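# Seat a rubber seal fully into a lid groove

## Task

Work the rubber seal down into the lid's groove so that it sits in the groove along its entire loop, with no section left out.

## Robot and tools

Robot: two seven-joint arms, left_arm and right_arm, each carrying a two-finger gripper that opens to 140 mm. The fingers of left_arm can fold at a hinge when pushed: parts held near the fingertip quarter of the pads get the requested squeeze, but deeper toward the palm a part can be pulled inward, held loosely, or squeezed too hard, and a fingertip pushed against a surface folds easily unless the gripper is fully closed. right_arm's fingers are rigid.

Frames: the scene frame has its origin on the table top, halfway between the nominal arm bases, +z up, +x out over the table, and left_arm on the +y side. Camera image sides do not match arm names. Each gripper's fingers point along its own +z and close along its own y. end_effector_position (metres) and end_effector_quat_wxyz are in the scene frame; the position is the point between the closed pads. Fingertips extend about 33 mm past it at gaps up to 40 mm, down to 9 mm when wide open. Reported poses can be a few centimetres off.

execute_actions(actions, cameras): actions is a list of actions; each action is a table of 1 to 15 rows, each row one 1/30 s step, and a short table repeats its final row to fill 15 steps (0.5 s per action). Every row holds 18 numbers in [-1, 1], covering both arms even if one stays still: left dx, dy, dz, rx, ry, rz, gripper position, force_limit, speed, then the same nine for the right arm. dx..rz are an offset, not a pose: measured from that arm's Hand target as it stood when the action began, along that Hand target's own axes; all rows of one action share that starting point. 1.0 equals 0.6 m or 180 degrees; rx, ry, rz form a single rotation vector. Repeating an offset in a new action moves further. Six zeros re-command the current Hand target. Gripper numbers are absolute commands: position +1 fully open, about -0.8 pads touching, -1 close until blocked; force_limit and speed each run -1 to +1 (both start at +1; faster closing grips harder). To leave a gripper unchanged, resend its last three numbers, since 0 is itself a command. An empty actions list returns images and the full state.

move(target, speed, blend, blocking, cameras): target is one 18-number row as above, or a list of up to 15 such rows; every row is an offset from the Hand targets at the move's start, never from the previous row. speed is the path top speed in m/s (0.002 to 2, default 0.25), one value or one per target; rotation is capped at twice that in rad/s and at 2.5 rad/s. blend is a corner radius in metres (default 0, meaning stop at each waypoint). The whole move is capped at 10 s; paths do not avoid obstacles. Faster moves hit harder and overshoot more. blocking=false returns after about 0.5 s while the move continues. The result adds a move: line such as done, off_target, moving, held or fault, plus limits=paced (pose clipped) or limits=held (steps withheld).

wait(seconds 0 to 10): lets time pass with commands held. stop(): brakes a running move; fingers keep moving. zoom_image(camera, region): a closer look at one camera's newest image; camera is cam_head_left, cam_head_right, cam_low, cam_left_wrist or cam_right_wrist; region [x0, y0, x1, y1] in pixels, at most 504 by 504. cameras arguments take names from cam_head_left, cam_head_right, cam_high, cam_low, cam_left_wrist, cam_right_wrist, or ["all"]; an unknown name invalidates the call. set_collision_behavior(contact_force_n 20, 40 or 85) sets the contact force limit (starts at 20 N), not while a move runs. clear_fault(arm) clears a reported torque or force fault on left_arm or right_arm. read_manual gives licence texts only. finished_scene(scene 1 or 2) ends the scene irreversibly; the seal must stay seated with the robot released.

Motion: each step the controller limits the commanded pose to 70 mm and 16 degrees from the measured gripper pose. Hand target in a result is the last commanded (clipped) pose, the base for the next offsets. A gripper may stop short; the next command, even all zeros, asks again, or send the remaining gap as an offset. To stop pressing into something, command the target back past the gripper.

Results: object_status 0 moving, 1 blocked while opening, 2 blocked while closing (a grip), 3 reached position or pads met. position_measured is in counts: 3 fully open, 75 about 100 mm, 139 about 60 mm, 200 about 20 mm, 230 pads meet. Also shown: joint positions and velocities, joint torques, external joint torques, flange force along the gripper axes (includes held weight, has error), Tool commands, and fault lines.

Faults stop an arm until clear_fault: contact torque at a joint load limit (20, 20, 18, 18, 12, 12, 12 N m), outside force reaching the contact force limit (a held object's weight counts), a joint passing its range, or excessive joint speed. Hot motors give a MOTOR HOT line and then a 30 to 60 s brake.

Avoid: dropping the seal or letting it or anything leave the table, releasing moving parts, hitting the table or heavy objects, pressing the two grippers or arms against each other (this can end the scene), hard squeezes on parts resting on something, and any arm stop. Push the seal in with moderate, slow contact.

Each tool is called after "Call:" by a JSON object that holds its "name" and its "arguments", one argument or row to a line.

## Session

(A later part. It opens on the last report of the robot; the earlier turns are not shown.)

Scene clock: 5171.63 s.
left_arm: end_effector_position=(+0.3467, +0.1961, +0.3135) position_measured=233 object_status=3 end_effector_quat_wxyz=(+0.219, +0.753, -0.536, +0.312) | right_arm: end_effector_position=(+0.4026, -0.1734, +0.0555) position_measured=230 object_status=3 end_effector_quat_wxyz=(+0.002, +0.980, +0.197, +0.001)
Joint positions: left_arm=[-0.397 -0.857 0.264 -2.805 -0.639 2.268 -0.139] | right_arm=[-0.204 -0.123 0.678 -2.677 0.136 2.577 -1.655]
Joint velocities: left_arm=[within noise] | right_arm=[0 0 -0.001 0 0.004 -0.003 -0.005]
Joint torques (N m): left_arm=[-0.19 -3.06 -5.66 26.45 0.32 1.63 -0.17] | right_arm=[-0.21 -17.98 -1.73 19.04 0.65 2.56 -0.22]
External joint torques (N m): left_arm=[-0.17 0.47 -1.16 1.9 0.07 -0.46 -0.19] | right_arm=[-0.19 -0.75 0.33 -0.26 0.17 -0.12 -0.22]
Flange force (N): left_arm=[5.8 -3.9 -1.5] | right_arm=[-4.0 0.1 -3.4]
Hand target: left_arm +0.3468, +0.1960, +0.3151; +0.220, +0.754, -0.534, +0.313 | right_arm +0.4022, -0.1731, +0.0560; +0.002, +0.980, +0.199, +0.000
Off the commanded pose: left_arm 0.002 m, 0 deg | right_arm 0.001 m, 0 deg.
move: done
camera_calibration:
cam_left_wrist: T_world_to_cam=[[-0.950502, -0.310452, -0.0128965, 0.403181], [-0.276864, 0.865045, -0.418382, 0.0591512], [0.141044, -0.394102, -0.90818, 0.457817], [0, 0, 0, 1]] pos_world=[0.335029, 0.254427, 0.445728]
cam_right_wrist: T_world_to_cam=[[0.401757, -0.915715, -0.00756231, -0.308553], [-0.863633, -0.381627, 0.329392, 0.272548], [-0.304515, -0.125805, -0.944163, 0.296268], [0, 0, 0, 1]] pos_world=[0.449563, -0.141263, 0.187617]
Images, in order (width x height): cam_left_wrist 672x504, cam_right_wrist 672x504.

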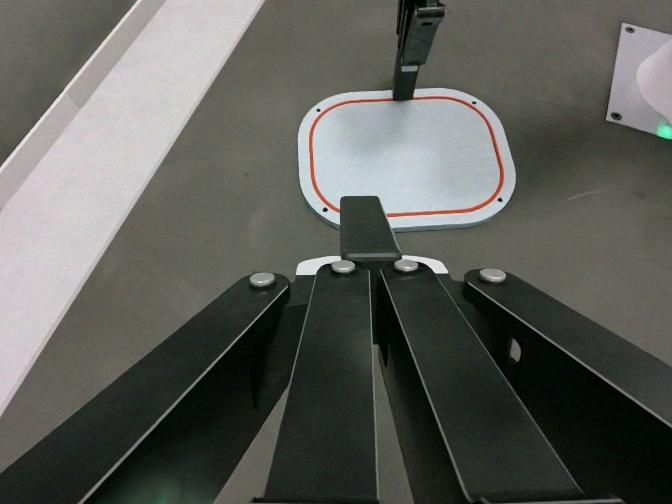

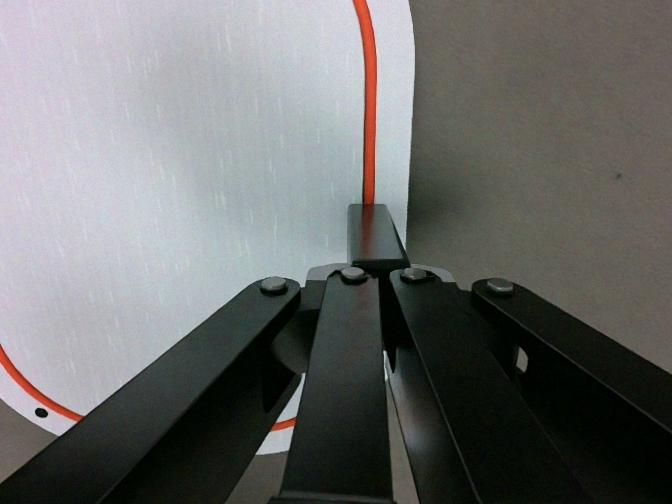

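Call:
{"name": "move", "arguments": {
  "target": [
    [0,0,0,0,0,0,-1,-1,0,0.0217,0.0015,0.0025,0,0,0,-1,-1,-1],
    [0,0,0,0,0,0,-1,-1,0,0.0207,0.0015,0.0142,0,0,0,-1,-1,-1],
    [0,0,0,0,0,0,-1,-1,0,0.0207,0.0015,0.0,0,0,0,-1,-1,-1],
    [0,0,0,0,0,0,-1,-1,0,0.0433,0.0014,0.0025,0,0,0,-1,-1,-1],
    [0,0,0,0,0,0,-1,-1,0,0.0423,0.0014,0.0142,0,0,0,-1,-1,-1],
    [0,0,0,0,0,0,-1,-1,0,0.0423,0.0014,0.0,0,0,0,-1,-1,-1],
    [0,0,0,0,0,0,-1,-1,0,0.065,0.0013,0.0025,0,0,0,-1,-1,-1],
    [0,0,0,0,0,0,-1,-1,0,0.065,0.0013,0.0142,0,0,0,-1,-1,-1],
    [0,0,0,0,0,0,-1,-1,0,0.065,0.0013,0.0,0,0,0,-1,-1,-1],
    [0,0,0,0,0,0,-1,-1,0,0.0867,0.0011,0.0025,0,0,0,-1,-1,-1],
    [0,0,0,0,0,0,-1,-1,0,0.0867,0.0011,0.0142,0,0,0,-1,-1,-1],
    [0,0,0,0,0,0,-1,-1,0,0.0867,0.0011,0.0,0,0,0,-1,-1,-1]
  ],
  "speed": [0.08,0.015,0.05,0.08,0.015,0.05,0.08,0.015,0.05,0.08,0.015,0.05],
  "cameras": ["cam_right_wrist", "cam_left_wrist"]
}}

Call:
{"name": "zoom_image", "arguments": {
  "camera": "cam_left_wrist",
  "region": [290, 80, 420, 210]
}}

Call:
{"name": "zoom_image", "arguments": {
  "camera": "cam_left_wrist",
  "region": [400, 80, 540, 220]
}}

Scene clock: 5200.07 s.
left_arm: end_effector_position=(+0.3467, +0.1961, +0.3135) position_measured=233 object_status=3 end_effector_quat_wxyz=(+0.219, +0.753, -0.536, +0.312) | right_arm: end_effector_position=(+0.4507, -0.1532, +0.0555) position_measured=230 object_status=3 end_effector_quat_wxyz=(+0.002, +0.980, +0.197, +0.001)
Joint positions: left_arm=[-0.397 -0.857 0.264 -2.805 -0.639 2.268 -0.139] | right_arm=[-0.233 0.047 0.679 -2.511 -0.06 2.547 -1.516]
Joint velocities: left_arm=[within noise] | right_arm=[0.001 0.001 0 0 0.004 -0.005 -0.006]
Joint torques (N m): left_arm=[-0.19 -3.12 -5.64 26.46 0.32 1.62 -0.18] | right_arm=[-0.6 -23 1.72 19.48 0.67 2.55 -0.24]
External joint torques (N m): left_arm=[-0.17 0.46 -1.12 1.9 0.08 -0.46 -0.2] | right_arm=[-0.51 -0.89 0.95 -0.19 0.17 -0.11 -0.24]
Flange force (N): left_arm=[5.8 -3.9 -1.6] | right_arm=[-5.1 0.3 -4.8]
Hand target: left_arm +0.3468, +0.1960, +0.3151; +0.220, +0.754, -0.534, +0.313 | right_arm +0.4504, -0.1534, +0.0559; +0.002, +0.980, +0.199, +0.000
Off the commanded pose: left_arm 0.002 m, 0 deg | right_arm 0.001 m, 0 deg.
move: done
camera_calibration:
cam_left_wrist: T_world_to_cam=[[-0.950502, -0.310452, -0.0128965, 0.403181], [-0.276864, 0.865045, -0.418382, 0.0591512], [0.141044, -0.394102, -0.90818, 0.457817], [0, 0, 0, 1]] pos_world=[0.335029, 0.254427, 0.445728]
cam_right_wrist: T_world_to_cam=[[0.402199, -0.915519, -0.00785399, -0.30961], [-0.863572, -0.382199, 0.328889, 0.321754], [-0.304106, -0.125496, -0.944336, 0.313313], [0, 0, 0, 1]] pos_world=[0.497663, -0.12116, 0.187619]
Images, in order (width x height): cam_left_wrist 672x504, cam_right_wrist 672x504.

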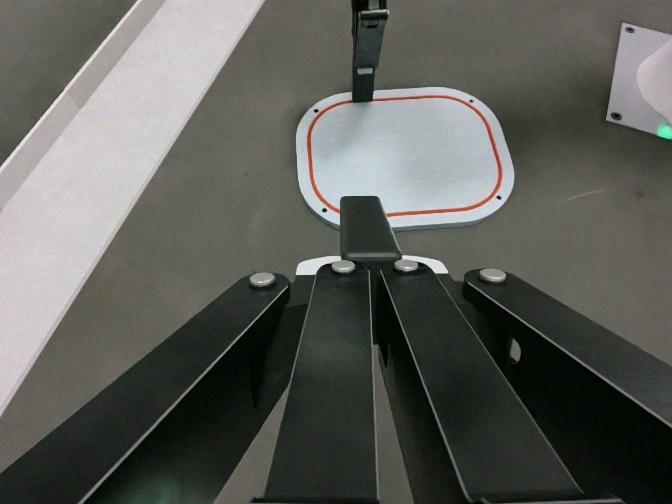

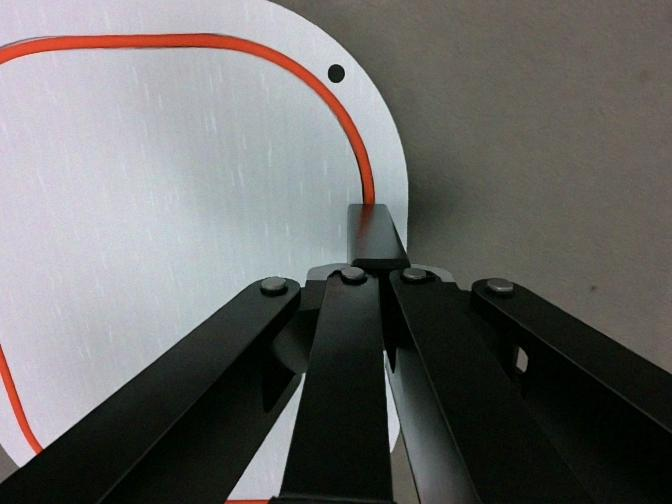

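Scaled by 3.877 from the camera's 672x504 image, which has a finer 960x720 frame.

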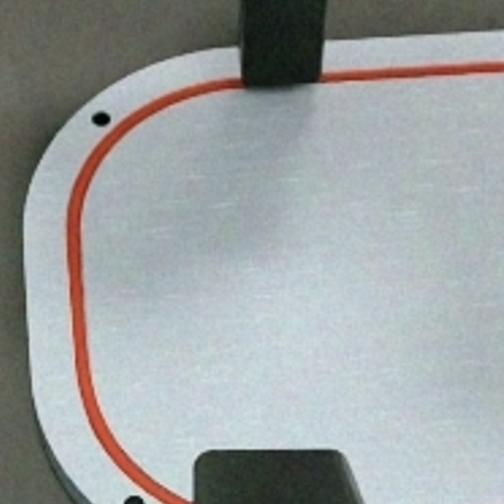

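Scaled by 3.600 from the camera's 672x504 image, which has a finer 960x720 frame.

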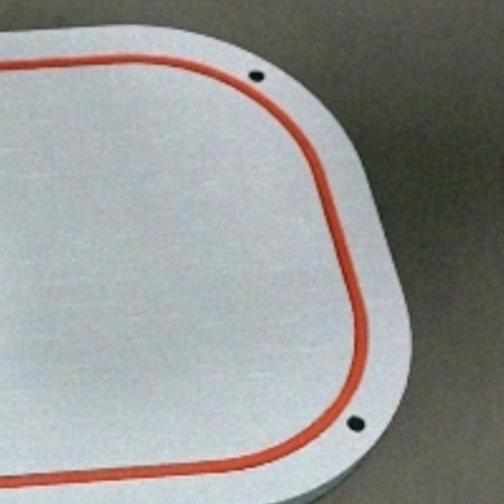

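Call:
{"name": "move", "arguments": {
  "target": [
    [0,0,0,0,0,0,-1,-1,0,0,0,-0.06,0,0,0,-1,-1,-1],
    [0,0,0,0,0,0,-1,-1,0,-0.0872,-0.1425,-0.1235,0,0,0.5,-1,-1,-1]
  ],
  "speed": [0.1,0.4],
  "cameras": ["cam_right_wrist"]
}}

Call:
{"name": "zoom_image", "arguments": {
  "camera": "cam_right_wrist",
  "region": [100, 0, 350, 250]
}}

Call:
{"name": "zoom_image", "arguments": {
  "camera": "cam_right_wrist",
  "region": [350, 0, 600, 250]
}}

Scene clock: 5250.90 s.
left_arm: end_effector_position=(+0.3467, +0.1961, +0.3135) position_measured=233 object_status=3 end_effector_quat_wxyz=(+0.219, +0.753, -0.536, +0.312) | right_arm: end_effector_position=(+0.3690, -0.0954, +0.1294) position_measured=230 object_status=3 end_effector_quat_wxyz=(+0.002, +0.836, -0.549, +0.002)
Joint positions: left_arm=[-0.397 -0.857 0.264 -2.805 -0.639 2.268 -0.139] | right_arm=[-0.461 -0.534 1.119 -2.562 0.602 2.213 -0.246]
Joint velocities: left_arm=[within noise] | right_arm=[0.001 0 0.001 0 0 -0.001 0.005]
Joint torques (N m): left_arm=[-0.17 -3.12 -5.62 26.48 0.32 1.62 -0.18] | right_arm=[-0.96 -1.02 -11.33 20.52 0.77 2.45 0.28]
External joint torques (N m): left_arm=[-0.19 0.41 -1.14 1.93 0.07 -0.47 -0.2] | right_arm=[-1 -0.41 1.02 0.35 0.16 -0.16 0.28]
Flange force (N): left_arm=[5.9 -3.8 -1.7] | right_arm=[-1.7 -6.5 2.6]
Hand target: left_arm +0.3468, +0.1960, +0.3151; +0.220, +0.754, -0.534, +0.313 | right_arm +0.3689, -0.0948, +0.1298; +0.001, +0.834, -0.552, +0.001
Off the commanded pose: left_arm 0.002 m, 0 deg | right_arm 0.001 m, 0 deg.
move: done; limits=paced
camera_calibration:
cam_right_wrist: T_world_to_cam=[[-0.911002, -0.412251, -0.0112071, 0.309705], [-0.393196, 0.860057, 0.325114, 0.194379], [-0.12439, 0.300586, -0.945608, 0.340161], [0, 0, 0, 1]] pos_world=[0.400884, -0.141749, 0.261934]
Images, in order (width x height): cam_right_wrist 672x504.

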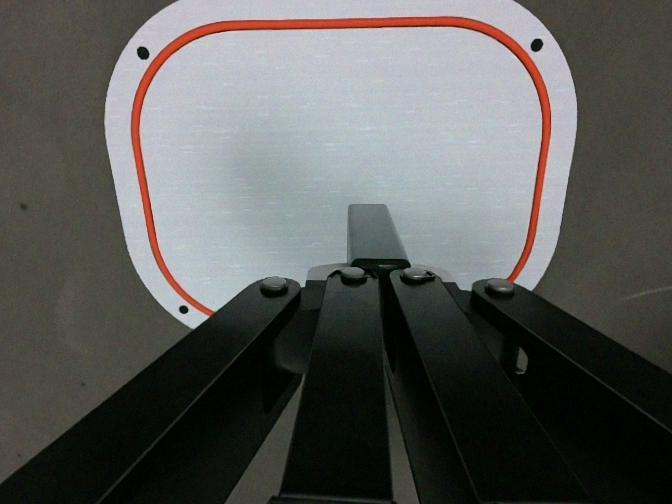

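Scaled by 2.016 from the camera's 672x504 image, which has a finer 960x720 frame.

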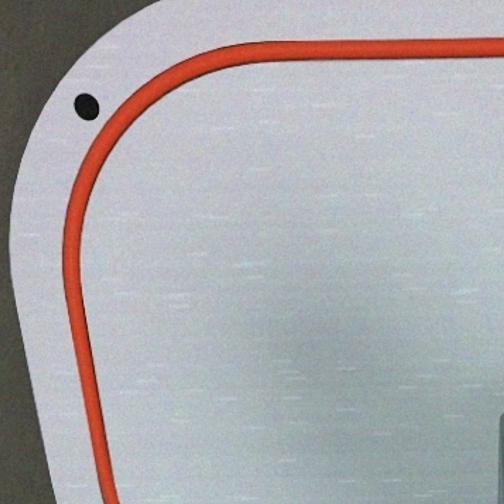

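Scaled by 2.016 from the camera's 672x504 image, which has a finer 960x720 frame.

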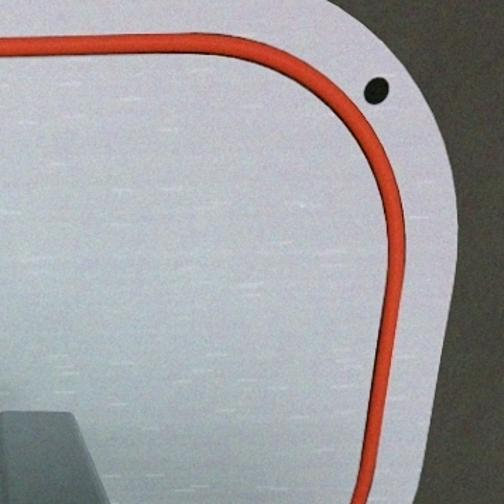

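Call:
{"name": "move", "arguments": {
  "target": [0,0,0,0,0,0,-1,-1,0,0,0,0,0,0,0.933,-1,-1,-1],
  "speed": 0.5,
  "cameras": ["cam_right_wrist"]
}}

Call:
{"name": "zoom_image", "arguments": {
  "camera": "cam_right_wrist",
  "region": [100, 0, 350, 250]
}}

Call:
{"name": "zoom_image", "arguments": {
  "camera": "cam_right_wrist",
  "region": [350, 0, 600, 250]
}}

Scene clock: 5277.17 s.
left_arm: end_effector_position=(+0.3467, +0.1961, +0.3135) position_measured=233 object_status=3 end_effector_quat_wxyz=(+0.219, +0.753, -0.536, +0.312) | right_arm: end_effector_position=(+0.3687, -0.0960, +0.1296) position_measured=230 object_status=3 end_effector_quat_wxyz=(+0.002, +0.459, +0.888, -0.002)
Joint positions: left_arm=[-0.397 -0.857 0.264 -2.805 -0.639 2.268 -0.139] | right_arm=[-0.862 -1.42 1.29 -2.476 1.252 1.522 2.257]
Joint velocities: left_arm=[within noise] | right_arm=[-0.002 0.001 -0.001 0 0 0 0.006]
Joint torques (N m): left_arm=[-0.17 -3.08 -5.58 26.5 0.32 1.63 -0.18] | right_arm=[-0.58 19.5 -26.43 7.06 0.87 2.4 0.32]
External joint torques (N m): left_arm=[-0.2 0.5 -1.11 1.94 0.08 -0.46 -0.2] | right_arm=[-0.59 0.68 0.31 0.01 0 -0.08 0.32]
Flange force (N): left_arm=[5.9 -4.2 -1.5] | right_arm=[-1.0 2.5 0.1]
Hand target: left_arm +0.3468, +0.1960, +0.3151; +0.220, +0.754, -0.534, +0.313 | right_arm +0.3689, -0.0948, +0.1298; +0.001, +0.462, +0.887, -0.001
Off the commanded pose: left_arm 0.002 m, 0 deg | right_arm 0.001 m, 0 deg.
move: done; limits=paced
camera_calibration:
cam_right_wrist: T_world_to_cam=[[0.806153, 0.59152, -0.0148593, -0.227023], [0.561603, -0.756989, 0.334021, -0.313721], [0.186332, -0.277617, -0.942448, 0.169969], [0, 0, 0, 1]] pos_world=[0.327531, -0.0560083, 0.261603]
Images, in order (width x height): cam_right_wrist 672x504.

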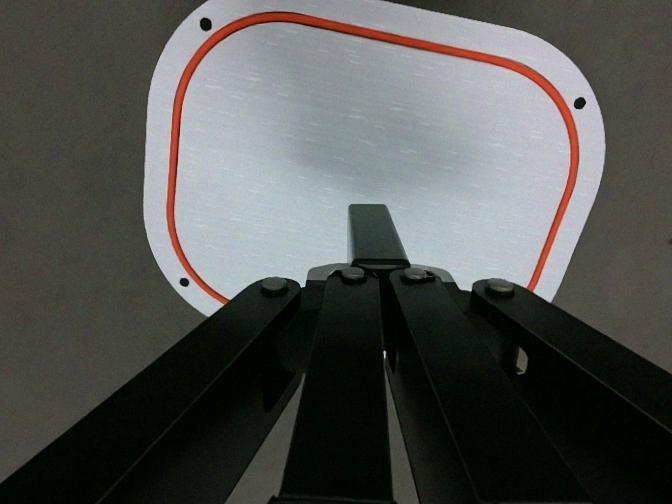

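Scaled by 2.016 from the camera's 672x504 image, which has a finer 960x720 frame.

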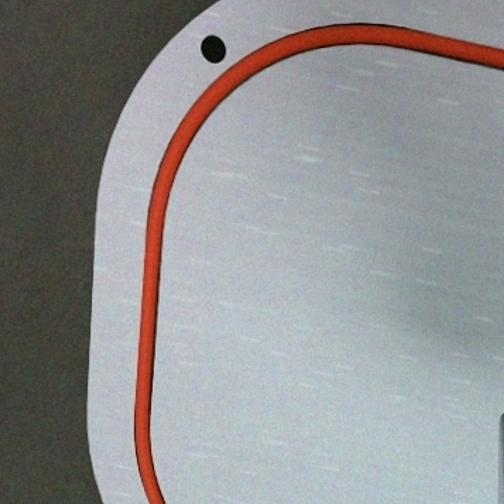

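Scaled by 2.016 from the camera's 672x504 image, which has a finer 960x720 frame.

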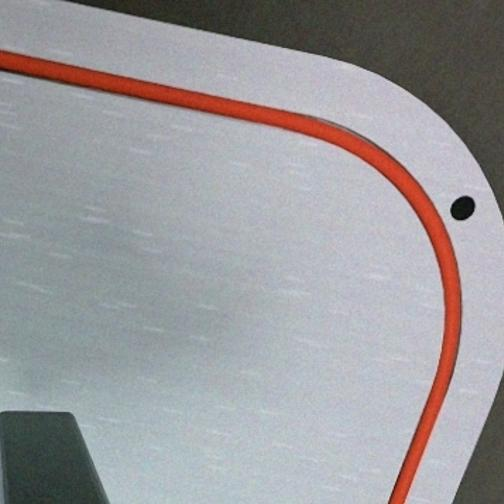

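Call:
{"name": "move", "arguments": {
  "target": [
    [0,0,0,0,0,0,-1,-1,0,0,0,0,0,0,-0.933,-1,-1,-1],
    [0,0,0,0,0,0,-1,-1,0,0.0767,0.187,0.06,0,0,0.8047,-1,-1,-1],
    [0,0,0,0,0,0,-1,-1,0,0.0767,0.187,0.0963,0,0,0.8047,-0.45,-1,-1]
  ],
  "speed": [0.5,0.3,0.1],
  "cameras": ["cam_right_wrist"]
}}

Call:
{"name": "zoom_image", "arguments": {
  "camera": "cam_right_wrist",
  "region": [290, 30, 540, 280]
}}

Scene clock: 5363.57 s.
left_arm: end_effector_position=(+0.3467, +0.1961, +0.3135) position_measured=233 object_status=3 end_effector_quat_wxyz=(+0.219, +0.753, -0.536, +0.312) | right_arm: end_effector_position=(+0.4337, +0.0064, +0.0712) position_measured=186 object_status=0 end_effector_quat_wxyz=(+0.002, +0.985, -0.171, -0.001)
Joint positions: left_arm=[-0.397 -0.857 0.264 -2.805 -0.639 2.268 -0.139] | right_arm=[-0.264 0.339 1.012 -2.242 -0.421 2.376 -0.235]
Joint torques (N m): left_arm=[-0.19 -3.07 -5.67 26.46 0.33 1.62 -0.18] | right_arm=[-0.27 -23.81 9.22 19.77 0.4 2.85 0.28]
External joint torques (N m): left_arm=[-0.17 0.59 -1.17 1.81 0.09 -0.48 -0.2] | right_arm=[-0.26 -0.88 0.27 -0.34 -0.13 0.24 0.28]
Flange force (N): left_arm=[5.8 -4.1 -1.3] | right_arm=[-2.7 4.5 -1.9]
Hand target: left_arm +0.3468, +0.1960, +0.3151; +0.220, +0.754, -0.534, +0.313 | right_arm +0.4345, +0.0070, +0.0718; +0.001, +0.985, -0.172, +0.000
Off the commanded pose: left_arm 0.002 m, 0 deg | right_arm 0.001 m, 0 deg.
move: done; limits=paced
camera_calibration:
cam_right_wrist: T_world_to_cam=[[-0.321287, -0.946953, -0.00744145, 0.157518], [-0.894418, 0.300863, 0.330905, 0.371669], [-0.311112, 0.112971, -0.943635, 0.344547], [0, 0, 0, 1]] pos_world=[0.490229, -0.00158331, 0.203312]
Images, in order (width x height): cam_right_wrist 672x504.

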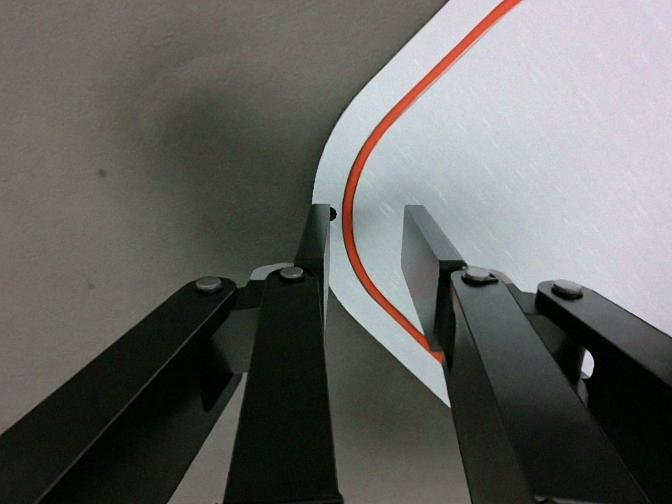

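Scaled by 2.016 from the camera's 672x504 image, which has a finer 960x720 frame.

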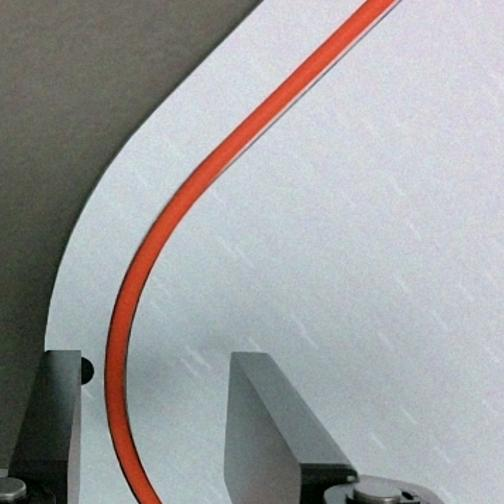

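Call:
{"name": "move", "arguments": {
  "target": [
    [0,0,0,0,0,0,-1,-1,0,0.005,-0.0115,0,0,0,0,-1,-1,-1],
    [0,0,0,0,0,0,-1,-1,0,0.005,-0.0115,0.0297,0,0,0,-1,-1,-1],
    [0,0,0,0,0,0,-1,-1,0,0.005,-0.0115,0.0413,0,0,0,-1,-1,-1],
    [0,0,0,0,0,0,-1,-1,0,0.005,-0.0115,0.0263,0,0,0,-1,-1,-1],
    [0,0,0,0,0,0,-1,-1,0,-0.0247,-0.007,0.0297,0,0,-0.0944,-1,-1,-1],
    [0,0,0,0,0,0,-1,-1,0,-0.0247,-0.007,0.0413,0,0,-0.0944,-1,-1,-1],
    [0,0,0,0,0,0,-1,-1,0,-0.0247,-0.007,0.0263,0,0,-0.0944,-1,-1,-1],
    [0,0,0,0,0,0,-1,-1,0,-0.0518,0.0058,0.0297,0,0,-0.1889,-1,-1,-1],
    [0,0,0,0,0,0,-1,-1,0,-0.0518,0.0058,0.0413,0,0,-0.1889,-1,-1,-1],
    [0,0,0,0,0,0,-1,-1,0,-0.0518,0.0058,0.0263,0,0,-0.1889,-1,-1,-1],
    [0,0,0,0,0,0,-1,-1,0,-0.0668,0.0183,0.0297,0,0,-0.25,-1,-1,-1],
    [0,0,0,0,0,0,-1,-1,0,-0.0668,0.0183,0.0413,0,0,-0.25,-1,-1,-1],
    [0,0,0,0,0,0,-1,-1,0,-0.0668,0.0183,0.0263,0,0,-0.25,-1,-1,-1]
  ],
  "speed": [0.1,0.06,0.015,0.06,0.2,0.015,0.06,0.2,0.015,0.06,0.2,0.015,0.06],
  "cameras": ["cam_right_wrist"]
}}

Call:
{"name": "zoom_image", "arguments": {
  "camera": "cam_right_wrist",
  "region": [300, 0, 510, 210]
}}

Scene clock: 5395.57 s.
left_arm: end_effector_position=(+0.3467, +0.1961, +0.3135) position_measured=233 object_status=3 end_effector_quat_wxyz=(+0.219, +0.753, -0.536, +0.312) | right_arm: end_effector_position=(+0.3942, +0.0114, +0.0565) position_measured=230 object_status=3 end_effector_quat_wxyz=(+0.001, +0.976, +0.216, +0.002)
Joint positions: left_arm=[-0.397 -0.857 0.264 -2.805 -0.639 2.268 -0.139] | right_arm=[-0.483 0.496 1.274 -2.322 -0.7 2.35 -0.763]
Joint velocities: left_arm=[within noise] | right_arm=[-0.002 0 0.001 0.001 0 -0.004 -0.001]
Joint torques (N m): left_arm=[-0.16 -3.09 -5.61 26.43 0.32 1.61 -0.19] | right_arm=[-0.61 -17.6 14.83 17.23 0.52 2.37 -0.22]
External joint torques (N m): left_arm=[-0.17 0.47 -1.12 1.86 0.08 -0.48 -0.21] | right_arm=[-0.58 -0.16 1.11 -0.4 -0.05 -0.27 -0.22]
Flange force (N): left_arm=[5.7 -3.8 -1.6] | right_arm=[-6.6 4.0 -7.2]
Hand target: left_arm +0.3468, +0.1960, +0.3151; +0.220, +0.754, -0.534, +0.313 | right_arm +0.3930, +0.0103, +0.0560; +0.002, +0.976, +0.218, +0.000
Off the commanded pose: left_arm 0.002 m, 0 deg | right_arm 0.002 m, 0 deg.
move: done
camera_calibration:
cam_right_wrist: T_world_to_cam=[[0.437159, -0.899336, -0.00931075, -0.14998], [-0.848875, -0.416006, 0.326115, 0.330288], [-0.29716, -0.13466, -0.945284, 0.315184], [0, 0, 0, 1]] pos_world=[0.439598, 0.0449621, 0.18883]
Images, in order (width x height): cam_right_wrist 672x504.

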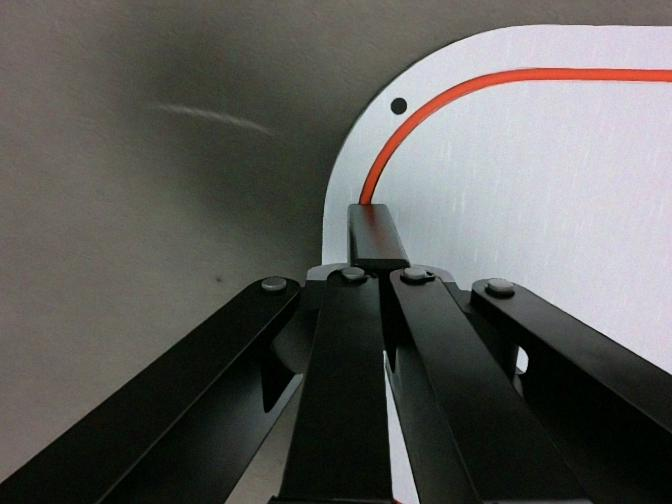

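Scaled by 2.400 from the camera's 672x504 image, which has a finer 960x720 frame.

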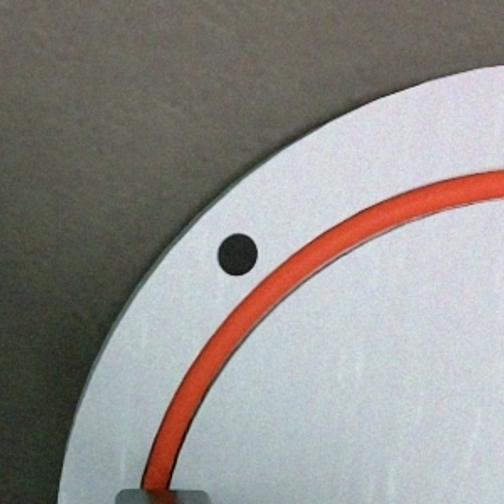

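Call:
{"name": "move", "arguments": {
  "target": [
    [0,0,0,0,0,0,-1,-1,0,-0.0333,-0.0007,0.0025,0,0,0,-1,-1,-1],
    [0,0,0,0,0,0,-1,-1,0,-0.0333,-0.0007,0.015,0,0,0,-1,-1,-1],
    [0,0,0,0,0,0,-1,-1,0,-0.0333,-0.0007,0.0,0,0,0,-1,-1,-1],
    [0,0,0,0,0,0,-1,-1,0,-0.0667,-0.0007,0.0025,0,0,0,-1,-1,-1],
    [0,0,0,0,0,0,-1,-1,0,-0.0667,-0.0007,0.015,0,0,0,-1,-1,-1],
    [0,0,0,0,0,0,-1,-1,0,-0.0667,-0.0007,0.0,0,0,0,-1,-1,-1],
    [0,0,0,0,0,0,-1,-1,0,-0.1,-0.0007,0.0025,0,0,0,-1,-1,-1],
    [0,0,0,0,0,0,-1,-1,0,-0.1,-0.0007,0.015,0,0,0,-1,-1,-1],
    [0,0,0,0,0,0,-1,-1,0,-0.1,-0.0007,0.0,0,0,0,-1,-1,-1],
    [0,0,0,0,0,0,-1,-1,0,-0.1333,-0.0007,0.0025,0,0,0,-1,-1,-1],
    [0,0,0,0,0,0,-1,-1,0,-0.1333,-0.0007,0.015,0,0,0,-1,-1,-1],
    [0,0,0,0,0,0,-1,-1,0,-0.1333,-0.0007,0.0,0,0,0,-1,-1,-1]
  ],
  "speed": [0.1,0.015,0.06,0.1,0.015,0.06,0.1,0.015,0.06,0.1,0.015,0.06],
  "cameras": ["cam_right_wrist"]
}}

Call:
{"name": "zoom_image", "arguments": {
  "camera": "cam_right_wrist",
  "region": [300, 0, 510, 210]
}}

Scene clock: 5420.23 s.
left_arm: end_effector_position=(+0.3467, +0.1961, +0.3135) position_measured=233 object_status=3 end_effector_quat_wxyz=(+0.219, +0.753, -0.536, +0.312) | right_arm: end_effector_position=(+0.3572, -0.0061, +0.0507) position_measured=230 object_status=3 end_effector_quat_wxyz=(+0.003, +0.976, +0.220, +0.000)
Joint positions: left_arm=[-0.397 -0.857 0.264 -2.805 -0.639 2.268 -0.139] | right_arm=[-0.61 0.442 1.395 -2.449 -0.685 2.403 -0.744]
Joint torques (N m): left_arm=[-0.19 -3.06 -5.63 26.48 0.32 1.61 -0.2] | right_arm=[-0.46 -11.75 11.7 16.58 0.26 2.97 0.05]
External joint torques (N m): left_arm=[-0.19 0.46 -1.13 2.02 0.07 -0.46 -0.22] | right_arm=[-0.39 0.1 -0.18 -0.72 -0.27 0.35 0.05]
External joint torques when the fault began: right_arm=[0.45 1.4 -3.96 -4.07 -1.1 1.64 0.24]
Flange force (N): left_arm=[6.1 -4.1 -1.7] | right_arm=[-3.4 2.0 0.7]
Flange force when the fault began (N): right_arm=[6.5 -4.0 31.6]
Hand target: left_arm +0.3468, +0.1960, +0.3151; +0.220, +0.754, -0.534, +0.313 | right_arm +0.3572, -0.0061, +0.0507; +0.003, +0.976, +0.220, +0.000 (not the last commanded pose)
Tool commands: left_gripper/position=-1.0 left_gripper/force_limit=-1.0 left_gripper/speed=+0.0 right_gripper/position=-1.0 right_gripper/force_limit=-1.0 right_gripper/speed=-1.0
Off the commanded pose: left_arm 0.002 m, 0 deg | right_arm 0.041 m, 0 deg.
FORCE FAULT: contact force on the right arm reached its limit, and that arm stopped. The contact can be on any part of that arm, not only on its tool. So far the stop counts as 1 of the actions that you can send in this scene. That arm's remaining commands of this call were not run. That arm is still stopped at the end of this call. While its stop runs, that arm takes no new command, but execute_actions still moves its gripper.
CLEAR FAULT: the right arm stays stopped (Reflex) until you call clear_fault(arm="right_arm").
move: fault (right_arm); path passed 5 of 12 targets
camera_calibration:
cam_right_wrist: T_world_to_cam=[[0.444101, -0.89596, -0.00548581, -0.152272], [-0.844484, -0.420616, 0.331556, 0.291577], [-0.299368, -0.142612, -0.94342, 0.297024], [0, 0, 0, 1]] pos_world=[0.402776, 0.0285717, 0.182709]
Images, in order (width x height): cam_right_wrist 672x504.

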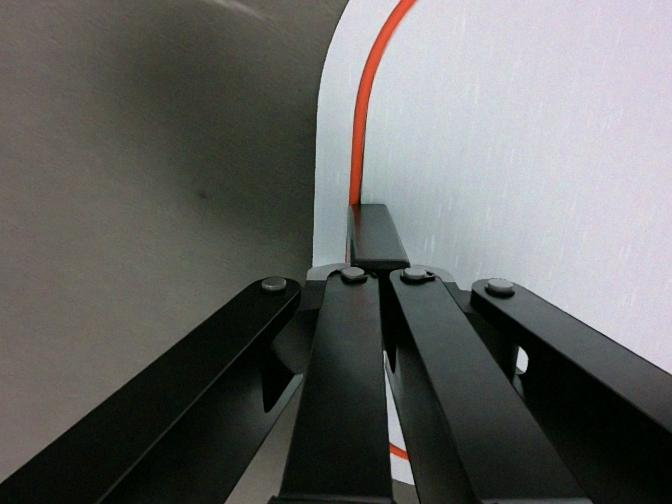

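Scaled by 2.400 from the camera's 672x504 image, which has a finer 960x720 frame.

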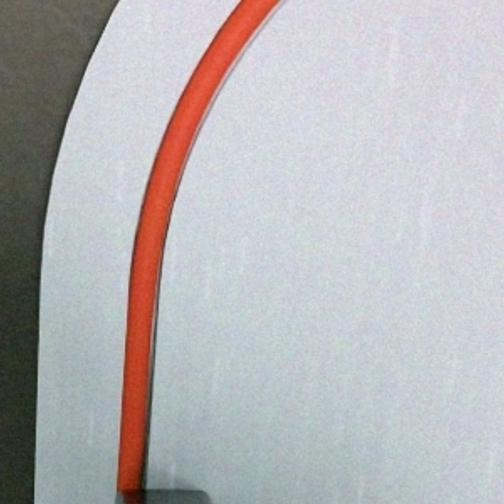

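Call:
{"name": "clear_fault", "arguments": {
  "arm": "right_arm"
}}

Call:
{"name": "move", "arguments": {
  "target": [0,0,0,0,0,0,-1,-1,0,0,0,-0.01,0,0,0,-1,-1,-1],
  "speed": 0.03
}}

Scene clock: 5429.73 s.
left_arm: end_effector_position=(+0.3467, +0.1961, +0.3135) position_measured=233 object_status=3 end_effector_quat_wxyz=(+0.219, +0.753, -0.536, +0.312) | right_arm: end_effector_position=(+0.3572, -0.0061, +0.0507) position_measured=230 object_status=3 end_effector_quat_wxyz=(+0.003, +0.976, +0.220, +0.000)
Joint positions: left_arm=[-0.397 -0.857 0.264 -2.805 -0.639 2.268 -0.139] | right_arm=[-0.61 0.442 1.395 -2.449 -0.685 2.403 -0.744]
Joint torques (N m): left_arm=[-0.18 -3.14 -5.63 26.44 0.32 1.62 -0.19] | right_arm=[-0.45 -11.65 11.71 16.5 0.26 2.97 0.05]
External joint torques (N m): left_arm=[-0.26 0.53 -1.17 1.83 0.07 -0.49 -0.21] | right_arm=[-0.41 0.22 -0.23 -0.86 -0.28 0.33 0.05]
Flange force (N): left_arm=[5.9 -3.9 -1.3] | right_arm=[-3.5 2.2 1.0]
Hand target: left_arm +0.3468, +0.1960, +0.3151; +0.220, +0.754, -0.534, +0.313 | right_arm +0.3572, -0.0061, +0.0507; +0.003, +0.976, +0.220, +0.000 (not the last commanded pose)
Tool commands: left_gripper/position=-1.0 left_gripper/force_limit=-1.0 left_gripper/speed=+0.0 right_gripper/position=-1.0 right_gripper/force_limit=-1.0 right_gripper/speed=-1.0
Off the commanded pose: left_arm 0.002 m, 0 deg | right_arm 0.041 m, 0 deg.
FORCE FAULT, CONTINUED: the right arm's stop, for the force fault that an earlier result reported, is over. The call counts as one of the actions that you can send in this scene. That arm's target is now where it stood when the stop ended, not its last command. That arm accepts commands again.
CLEAR FAULT: your call cleared the right arm's force fault. If the contact force or a joint's load stays at its limit, that arm stops again.

Scene clock: 5430.60 s.
left_arm: end_effector_position=(+0.3467, +0.1961, +0.3135) position_measured=233 object_status=3 end_effector_quat_wxyz=(+0.219, +0.753, -0.536, +0.312) | right_arm: end_effector_position=(+0.3572, -0.0056, +0.0564) position_measured=230 object_status=3 end_effector_quat_wxyz=(+0.003, +0.976, +0.220, +0.001)
Joint positions: left_arm=[-0.397 -0.857 0.264 -2.805 -0.639 2.268 -0.139] | right_arm=[-0.638 0.442 1.429 -2.449 -0.681 2.391 -0.745]
Joint velocities: left_arm=[within noise] | right_arm=[-0.001 -0.001 0.001 -0.001 0.001 -0.004 0]
Joint torques (N m): left_arm=[-0.18 -3.07 -5.62 26.48 0.32 1.63 -0.18] | right_arm=[-0.96 -10.6 13.18 17.63 0.5 2.47 -0.15]
External joint torques (N m): left_arm=[-0.17 0.52 -1.1 1.87 0.07 -0.46 -0.2] | right_arm=[-0.83 0.41 1.3 0.1 -0.05 -0.16 -0.15]
Flange force (N): left_arm=[5.8 -4.1 -1.4] | right_arm=[-8.6 5.7 -11.4]
Hand target: left_arm +0.3468, +0.1960, +0.3151; +0.220, +0.754, -0.534, +0.313 | right_arm +0.3572, -0.0060, +0.0567; +0.003, +0.976, +0.220, +0.000
Off the commanded pose: left_arm 0.002 m, 0 deg | right_arm 0.000 m, 0 deg.
move: done

Call:
{"name": "move", "arguments": {
  "target": [
    [0,0,0,0,0,0,-1,-1,0,-0.0333,-0.0083,0,0,0,0,-1,-1,-1],
    [0,0,0,0,0,0,-1,-1,0,-0.0333,-0.0083,0.0128,0,0,0,-1,-1,-1]
  ],
  "speed": [0.08,0.015],
  "cameras": ["cam_right_wrist"]
}}

Scene clock: 5451.10 s.
left_arm: end_effector_position=(+0.3467, +0.1961, +0.3135) position_measured=233 object_status=3 end_effector_quat_wxyz=(+0.219, +0.753, -0.536, +0.312) | right_arm: end_effector_position=(+0.3368, -0.0105, +0.0502) position_measured=230 object_status=3 end_effector_quat_wxyz=(+0.005, +0.975, +0.222, -0.001)
Joint positions: left_arm=[-0.397 -0.857 0.264 -2.805 -0.639 2.268 -0.139] | right_arm=[-0.676 0.423 1.474 -2.504 -0.679 2.418 -0.725]
Joint torques (N m): left_arm=[-0.12 -3.09 -5.63 26.46 0.32 1.63 -0.19] | right_arm=[0.47 -9.09 8.98 15.05 -0.13 3.91 0.3]
External joint torques (N m): left_arm=[-0.12 0.48 -1.1 1.86 0.07 -0.47 -0.21] | right_arm=[0.44 -0.08 -2.28 -2.11 -0.66 1.29 0.3]
Flange force (N): left_arm=[5.7 -3.9 -1.6] | right_arm=[5.5 -4.1 21.5]
Hand target: left_arm +0.3468, +0.1960, +0.3151; +0.220, +0.754, -0.534, +0.313 | right_arm +0.3370, -0.0101, +0.0490; +0.003, +0.976, +0.220, +0.000
Off the commanded pose: left_arm 0.002 m, 0 deg | right_arm 0.001 m, 0 deg.
move: done
camera_calibration:
cam_right_wrist: T_world_to_cam=[[0.448169, -0.893946, -0.00237253, -0.148694], [-0.842256, -0.423141, 0.334001, 0.271788], [-0.299583, -0.147691, -0.94257, 0.28977], [0, 0, 0, 1]] pos_world=[0.382365, 0.0248762, 0.181998]
Images, in order (width x height): cam_right_wrist 672x504.

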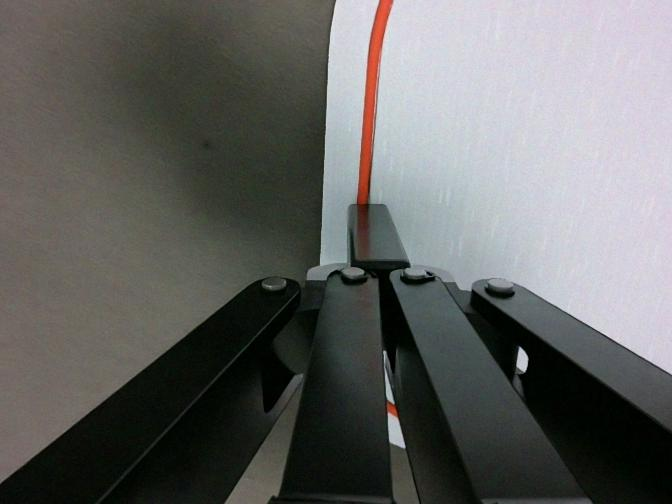

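Call:
{"name": "move", "arguments": {
  "target": [
    [0,0,0,0,0,0,-1,-1,0,0,0,-0.0117,0,0,0,-1,-1,-1],
    [0,0,0,0,0,0,-1,-1,0,-0.0333,-0.0025,-0.0092,0,0,0,-1,-1,-1],
    [0,0,0,0,0,0,-1,-1,0,-0.0333,-0.0025,-0.0008,0,0,0,-1,-1,-1],
    [0,0,0,0,0,0,-1,-1,0,-0.0333,-0.0025,-0.0117,0,0,0,-1,-1,-1],
    [0,0,0,0,0,0,-1,-1,0,-0.0667,-0.0025,-0.0092,0,0,0,-1,-1,-1],
    [0,0,0,0,0,0,-1,-1,0,-0.0667,-0.0025,-0.0008,0,0,0,-1,-1,-1],
    [0,0,0,0,0,0,-1,-1,0,-0.0667,-0.0025,-0.0117,0,0,0,-1,-1,-1],
    [0,0,0,0,0,0,-1,-1,0,-0.1012,-0.0003,-0.0092,0,0,-0.0667,-1,-1,-1],
    [0,0,0,0,0,0,-1,-1,0,-0.1012,-0.0003,-0.0008,0,0,-0.0667,-1,-1,-1]
  ],
  "speed": [0.04,0.08,0.015,0.04,0.08,0.015,0.04,0.15,0.015],
  "cameras": ["cam_right_wrist"]
}}

Call:
{"name": "zoom_image", "arguments": {
  "camera": "cam_right_wrist",
  "region": [300, 0, 510, 210]
}}

Scene clock: 5474.93 s.
left_arm: end_effector_position=(+0.3467, +0.1961, +0.3135) position_measured=233 object_status=3 end_effector_quat_wxyz=(+0.219, +0.753, -0.536, +0.312) | right_arm: end_effector_position=(+0.2819, -0.0362, +0.0503) position_measured=230 object_status=3 end_effector_quat_wxyz=(+0.003, +0.948, +0.317, -0.002)
Joint positions: left_arm=[-0.397 -0.857 0.264 -2.805 -0.639 2.268 -0.139] | right_arm=[-0.944 0.496 1.744 -2.672 -0.783 2.407 -0.796]
Joint torques (N m): left_arm=[-0.21 -3.13 -5.65 26.43 0.31 1.63 -0.19] | right_arm=[0.02 -3.23 10.59 14.62 -0.11 3.19 -0.13]
External joint torques (N m): left_arm=[-0.2 0.42 -1.12 1.87 0.06 -0.46 -0.21] | right_arm=[0.04 -0.49 -0.66 -1.47 -0.64 0.56 -0.13]
Flange force (N): left_arm=[5.7 -3.7 -1.5] | right_arm=[-1.2 0.4 7.8]
Hand target: left_arm +0.3468, +0.1960, +0.3151; +0.220, +0.754, -0.534, +0.313 | right_arm +0.2821, -0.0360, +0.0496; +0.003, +0.947, +0.321, -0.001
Off the commanded pose: left_arm 0.002 m, 0 deg | right_arm 0.001 m, 0 deg.
move: done
camera_calibration:
cam_right_wrist: T_world_to_cam=[[0.614974, -0.788519, -0.00671141, -0.190108], [-0.741555, -0.581199, 0.335117, 0.180456], [-0.268147, -0.201111, -0.942152, 0.258817], [0, 0, 0, 1]] pos_world=[0.320131, 0.00702808, 0.182096]
Images, in order (width x height): cam_right_wrist 672x504.

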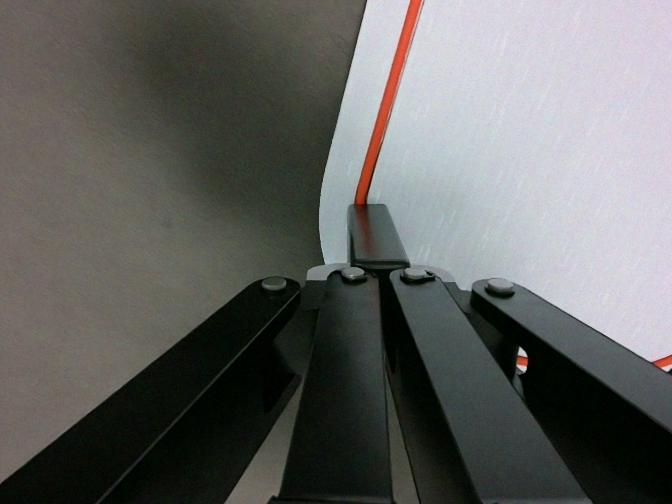

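Scaled by 2.400 from the camera's 672x504 image, which has a finer 960x720 frame.

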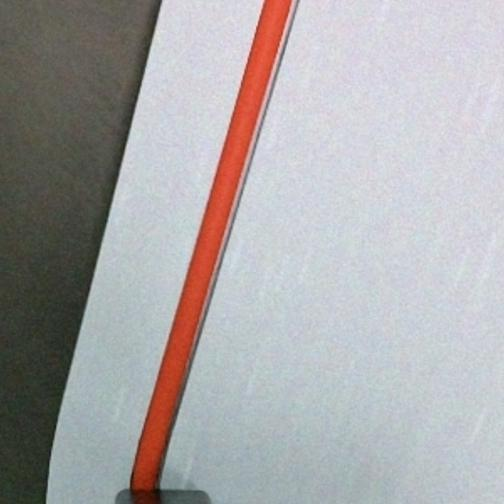

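Call:
{"name": "move", "arguments": {
  "target": [
    [0,0,0,0,0,0,-1,-1,0,0,0,-0.0107,0,0,0,-1,-1,-1],
    [0,0,0,0,0,0,-1,-1,0,-0.0193,-0.0003,-0.0082,0,0,-0.0889,-1,-1,-1],
    [0,0,0,0,0,0,-1,-1,0,-0.0193,-0.0003,0.0005,0,0,-0.0889,-1,-1,-1],
    [0,0,0,0,0,0,-1,-1,0,-0.0193,-0.0003,-0.0107,0,0,-0.0889,-1,-1,-1],
    [0,0,0,0,0,0,-1,-1,0,-0.0467,0.012,-0.0082,0,0,-0.1833,-1,-1,-1],
    [0,0,0,0,0,0,-1,-1,0,-0.0467,0.012,0.0005,0,0,-0.1833,-1,-1,-1]
  ],
  "speed": [0.04,0.15,0.015,0.04,0.15,0.015],
  "cameras": ["cam_right_wrist"]
}}

Call:
{"name": "zoom_image", "arguments": {
  "camera": "cam_right_wrist",
  "region": [300, 0, 510, 210]
}}

Scene clock: 5501.80 s.
left_arm: end_effector_position=(+0.3467, +0.1961, +0.3135) position_measured=233 object_status=3 end_effector_quat_wxyz=(+0.219, +0.753, -0.536, +0.312) | right_arm: end_effector_position=(+0.2643, -0.0594, +0.0501) position_measured=230 object_status=3 end_effector_quat_wxyz=(+0.003, +0.819, +0.574, -0.003)
Joint positions: left_arm=[-0.397 -0.857 0.264 -2.805 -0.639 2.268 -0.139] | right_arm=[-1.002 0.734 1.759 -2.732 -1.012 2.245 -1.225]
Joint torques (N m): left_arm=[-0.18 -3.16 -5.66 26.49 0.33 1.61 -0.2] | right_arm=[0.33 -6.17 14.21 12.76 -0.02 3.17 -0.11]
External joint torques (N m): left_arm=[-0.22 0.4 -1.2 1.9 0.08 -0.49 -0.22] | right_arm=[0.32 -0.21 -0.57 -0.79 -0.68 0.53 -0.11]
Flange force (N): left_arm=[5.9 -3.5 -1.7] | right_arm=[0.7 -0.3 6.8]
Hand target: left_arm +0.3468, +0.1960, +0.3151; +0.220, +0.754, -0.534, +0.313 | right_arm +0.2642, -0.0588, +0.0494; +0.003, +0.817, +0.577, -0.002
Off the commanded pose: left_arm 0.002 m, 0 deg | right_arm 0.001 m, 0 deg.
move: done
camera_calibration:
cam_right_wrist: T_world_to_cam=[[0.945406, -0.32573, -0.0103439, -0.2572], [-0.30333, -0.891111, 0.337509, 0.0195917], [-0.119154, -0.315946, -0.941265, 0.202983], [0, 0, 0, 1]] pos_world=[0.273288, -0.00218772, 0.181788]
Images, in order (width x height): cam_right_wrist 672x504.

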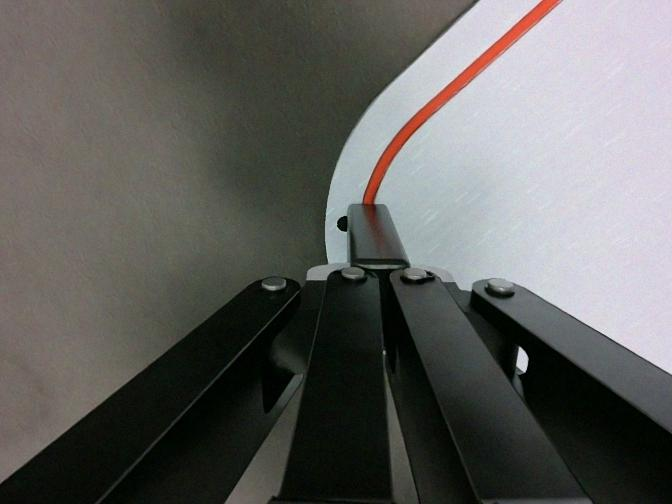

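Scaled by 2.400 from the camera's 672x504 image, which has a finer 960x720 frame.

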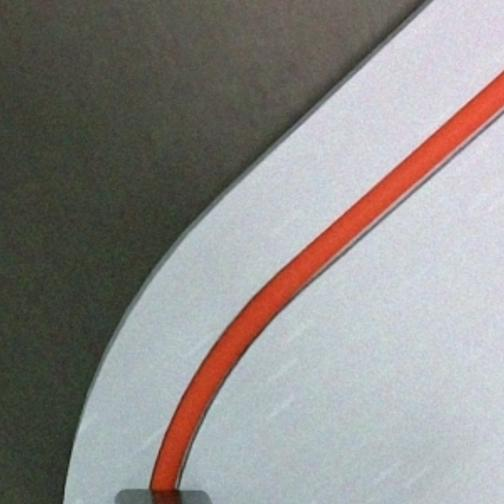

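Call:
{"name": "move", "arguments": {
  "target": [
    [0,0,0,0,0,0,-1,-1,0,0,0,-0.011,0,0,0,-1,-1,-1],
    [0,0,0,0,0,0,-1,-1,0,-0.0297,0.0043,-0.0085,0,0,-0.0944,-1,-1,-1],
    [0,0,0,0,0,0,-1,-1,0,-0.0297,0.0043,0.0,0,0,-0.0944,-1,-1,-1],
    [0,0,0,0,0,0,-1,-1,0,-0.0297,0.0043,-0.011,0,0,-0.0944,-1,-1,-1],
    [0,0,0,0,0,0,-1,-1,0,-0.0568,0.0172,-0.0085,0,0,-0.1889,-1,-1,-1],
    [0,0,0,0,0,0,-1,-1,0,-0.0568,0.0172,0.0,0,0,-0.1889,-1,-1,-1]
  ],
  "speed": [0.04,0.15,0.015,0.04,0.15,0.015],
  "cameras": ["cam_right_wrist"]
}}

Call:
{"name": "zoom_image", "arguments": {
  "camera": "cam_right_wrist",
  "region": [300, 0, 510, 210]
}}

Scene clock: 5522.77 s.
left_arm: end_effector_position=(+0.3467, +0.1961, +0.3135) position_measured=233 object_status=3 end_effector_quat_wxyz=(+0.219, +0.753, -0.536, +0.312) | right_arm: end_effector_position=(+0.2628, -0.0949, +0.0501) position_measured=230 object_status=3 end_effector_quat_wxyz=(+0.002, +0.615, +0.788, -0.003)
Joint positions: left_arm=[-0.397 -0.857 0.264 -2.805 -0.639 2.268 -0.139] | right_arm=[-1.112 0.969 1.764 -2.795 -1.17 2.062 -1.79]
Joint torques (N m): left_arm=[-0.17 -3.08 -5.61 26.46 0.33 1.62 -0.17] | right_arm=[-0.45 -8.67 17.64 10.01 0.37 2.89 -0.09]
External joint torques (N m): left_arm=[-0.21 0.43 -1.15 1.92 0.08 -0.47 -0.19] | right_arm=[-0.52 0.03 0.69 -0.8 -0.43 0.25 -0.08]
Flange force (N): left_arm=[5.9 -3.9 -1.6] | right_arm=[-4.3 -4.1 -1.8]
Hand target: left_arm +0.3468, +0.1960, +0.3151; +0.220, +0.754, -0.534, +0.313 | right_arm +0.2625, -0.0943, +0.0497; +0.002, +0.613, +0.790, -0.002
Off the commanded pose: left_arm 0.002 m, 0 deg | right_arm 0.001 m, 0 deg.
move: done
camera_calibration:
cam_right_wrist: T_world_to_cam=[[0.965844, 0.258686, -0.0150599, -0.21696], [0.248527, -0.908333, 0.336402, -0.159088], [0.0733429, -0.328655, -0.941598, 0.139809], [0, 0, 0, 1]] pos_world=[0.238833, -0.042431, 0.181894]
Images, in order (width x height): cam_right_wrist 672x504.

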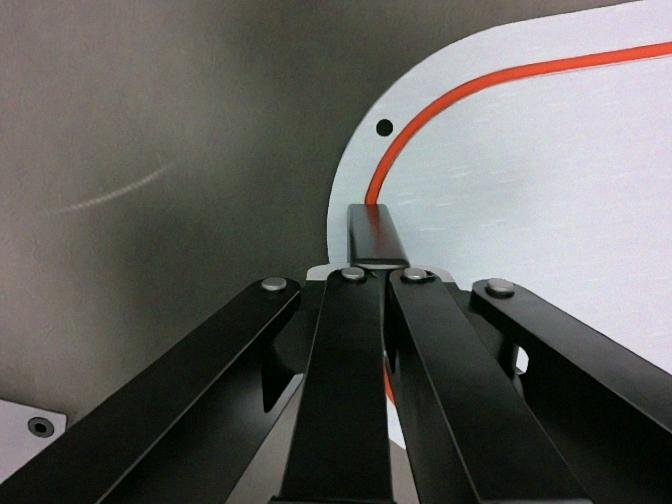

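Scaled by 2.400 from the camera's 672x504 image, which has a finer 960x720 frame.

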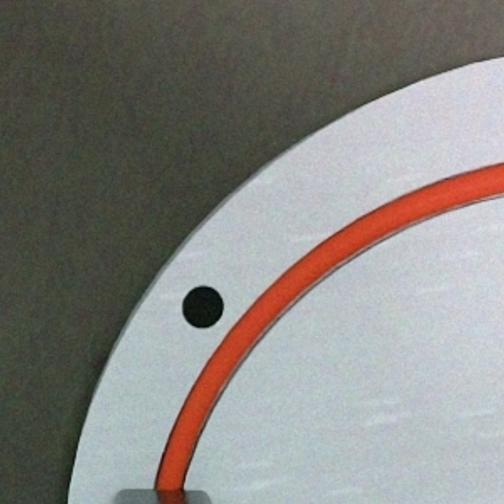

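Call:
{"name": "move", "arguments": {
  "target": [
    [0,0,0,0,0,0,-1,-1,0,0,0,-0.0107,0,0,0,-1,-1,-1],
    [0,0,0,0,0,0,-1,-1,0,-0.0258,0.004,-0.008,0,0,-0.0556,-1,-1,-1],
    [0,0,0,0,0,0,-1,-1,0,-0.0258,0.004,0.0,0,0,-0.0556,-1,-1,-1],
    [0,0,0,0,0,0,-1,-1,0,-0.0258,0.004,-0.0107,0,0,-0.0556,-1,-1,-1],
    [0,0,0,0,0,0,-1,-1,0,-0.0587,0.0098,-0.008,0,0,-0.0556,-1,-1,-1],
    [0,0,0,0,0,0,-1,-1,0,-0.0587,0.0098,0.0,0,0,-0.0556,-1,-1,-1],
    [0,0,0,0,0,0,-1,-1,0,-0.0587,0.0098,-0.0107,0,0,-0.0556,-1,-1,-1],
    [0,0,0,0,0,0,-1,-1,0,-0.0915,0.0155,-0.008,0,0,-0.0556,-1,-1,-1],
    [0,0,0,0,0,0,-1,-1,0,-0.0915,0.0155,0.0,0,0,-0.0556,-1,-1,-1]
  ],
  "speed": [0.04,0.15,0.015,0.04,0.08,0.015,0.04,0.08,0.015],
  "cameras": ["cam_right_wrist"]
}}

Call:
{"name": "zoom_image", "arguments": {
  "camera": "cam_right_wrist",
  "region": [300, 0, 510, 210]
}}

Scene clock: 5546.70 s.
left_arm: end_effector_position=(+0.3467, +0.1961, +0.3135) position_measured=233 object_status=3 end_effector_quat_wxyz=(+0.219, +0.753, -0.536, +0.312) | right_arm: end_effector_position=(+0.2854, -0.1459, +0.0504) position_measured=230 object_status=3 end_effector_quat_wxyz=(+0.002, +0.545, +0.839, -0.004)
Joint positions: left_arm=[-0.397 -0.857 0.264 -2.805 -0.639 2.268 -0.139] | right_arm=[-1.309 1.079 1.773 -2.838 -1.226 1.972 -2.096]
Joint torques (N m): left_arm=[-0.19 -3.08 -5.64 26.47 0.34 1.61 -0.2] | right_arm=[-0.19 -9.49 17.41 8.62 0.46 2.88 -0.15]
External joint torques (N m): left_arm=[-0.18 0.48 -1.12 1.91 0.09 -0.48 -0.22] | right_arm=[-0.21 -0.04 0.25 -0.97 -0.39 0.26 -0.15]
Flange force (N): left_arm=[5.9 -4.0 -1.6] | right_arm=[-1.7 -3.7 0.7]
Hand target: left_arm +0.3468, +0.1960, +0.3151; +0.220, +0.754, -0.534, +0.313 | right_arm +0.2852, -0.1452, +0.0500; +0.002, +0.542, +0.841, -0.003
Off the commanded pose: left_arm 0.002 m, 0 deg | right_arm 0.001 m, 0 deg.
move: done
camera_calibration:
cam_right_wrist: T_world_to_cam=[[0.906489, 0.421908, -0.0164672, -0.184761], [0.402486, -0.85166, 0.33568, -0.246693], [0.127601, -0.310918, -0.941832, 0.108862], [0, 0, 0, 1]] pos_world=[0.252883, -0.0982992, 0.182297]
Images, in order (width x height): cam_right_wrist 672x504.

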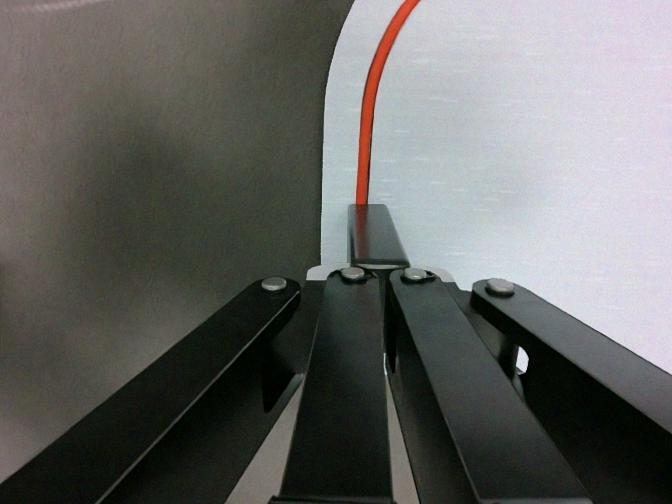

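Scaled by 2.400 from the camera's 672x504 image, which has a finer 960x720 frame.

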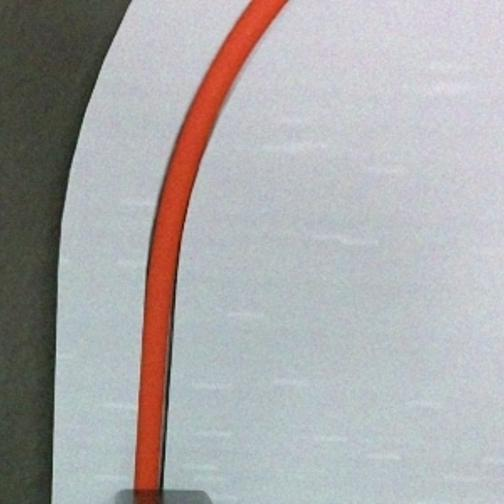

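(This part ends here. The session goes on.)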